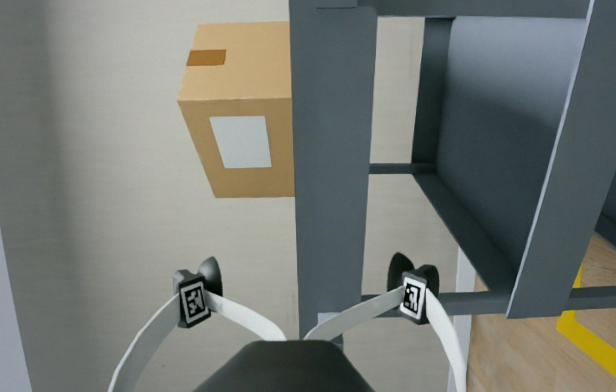

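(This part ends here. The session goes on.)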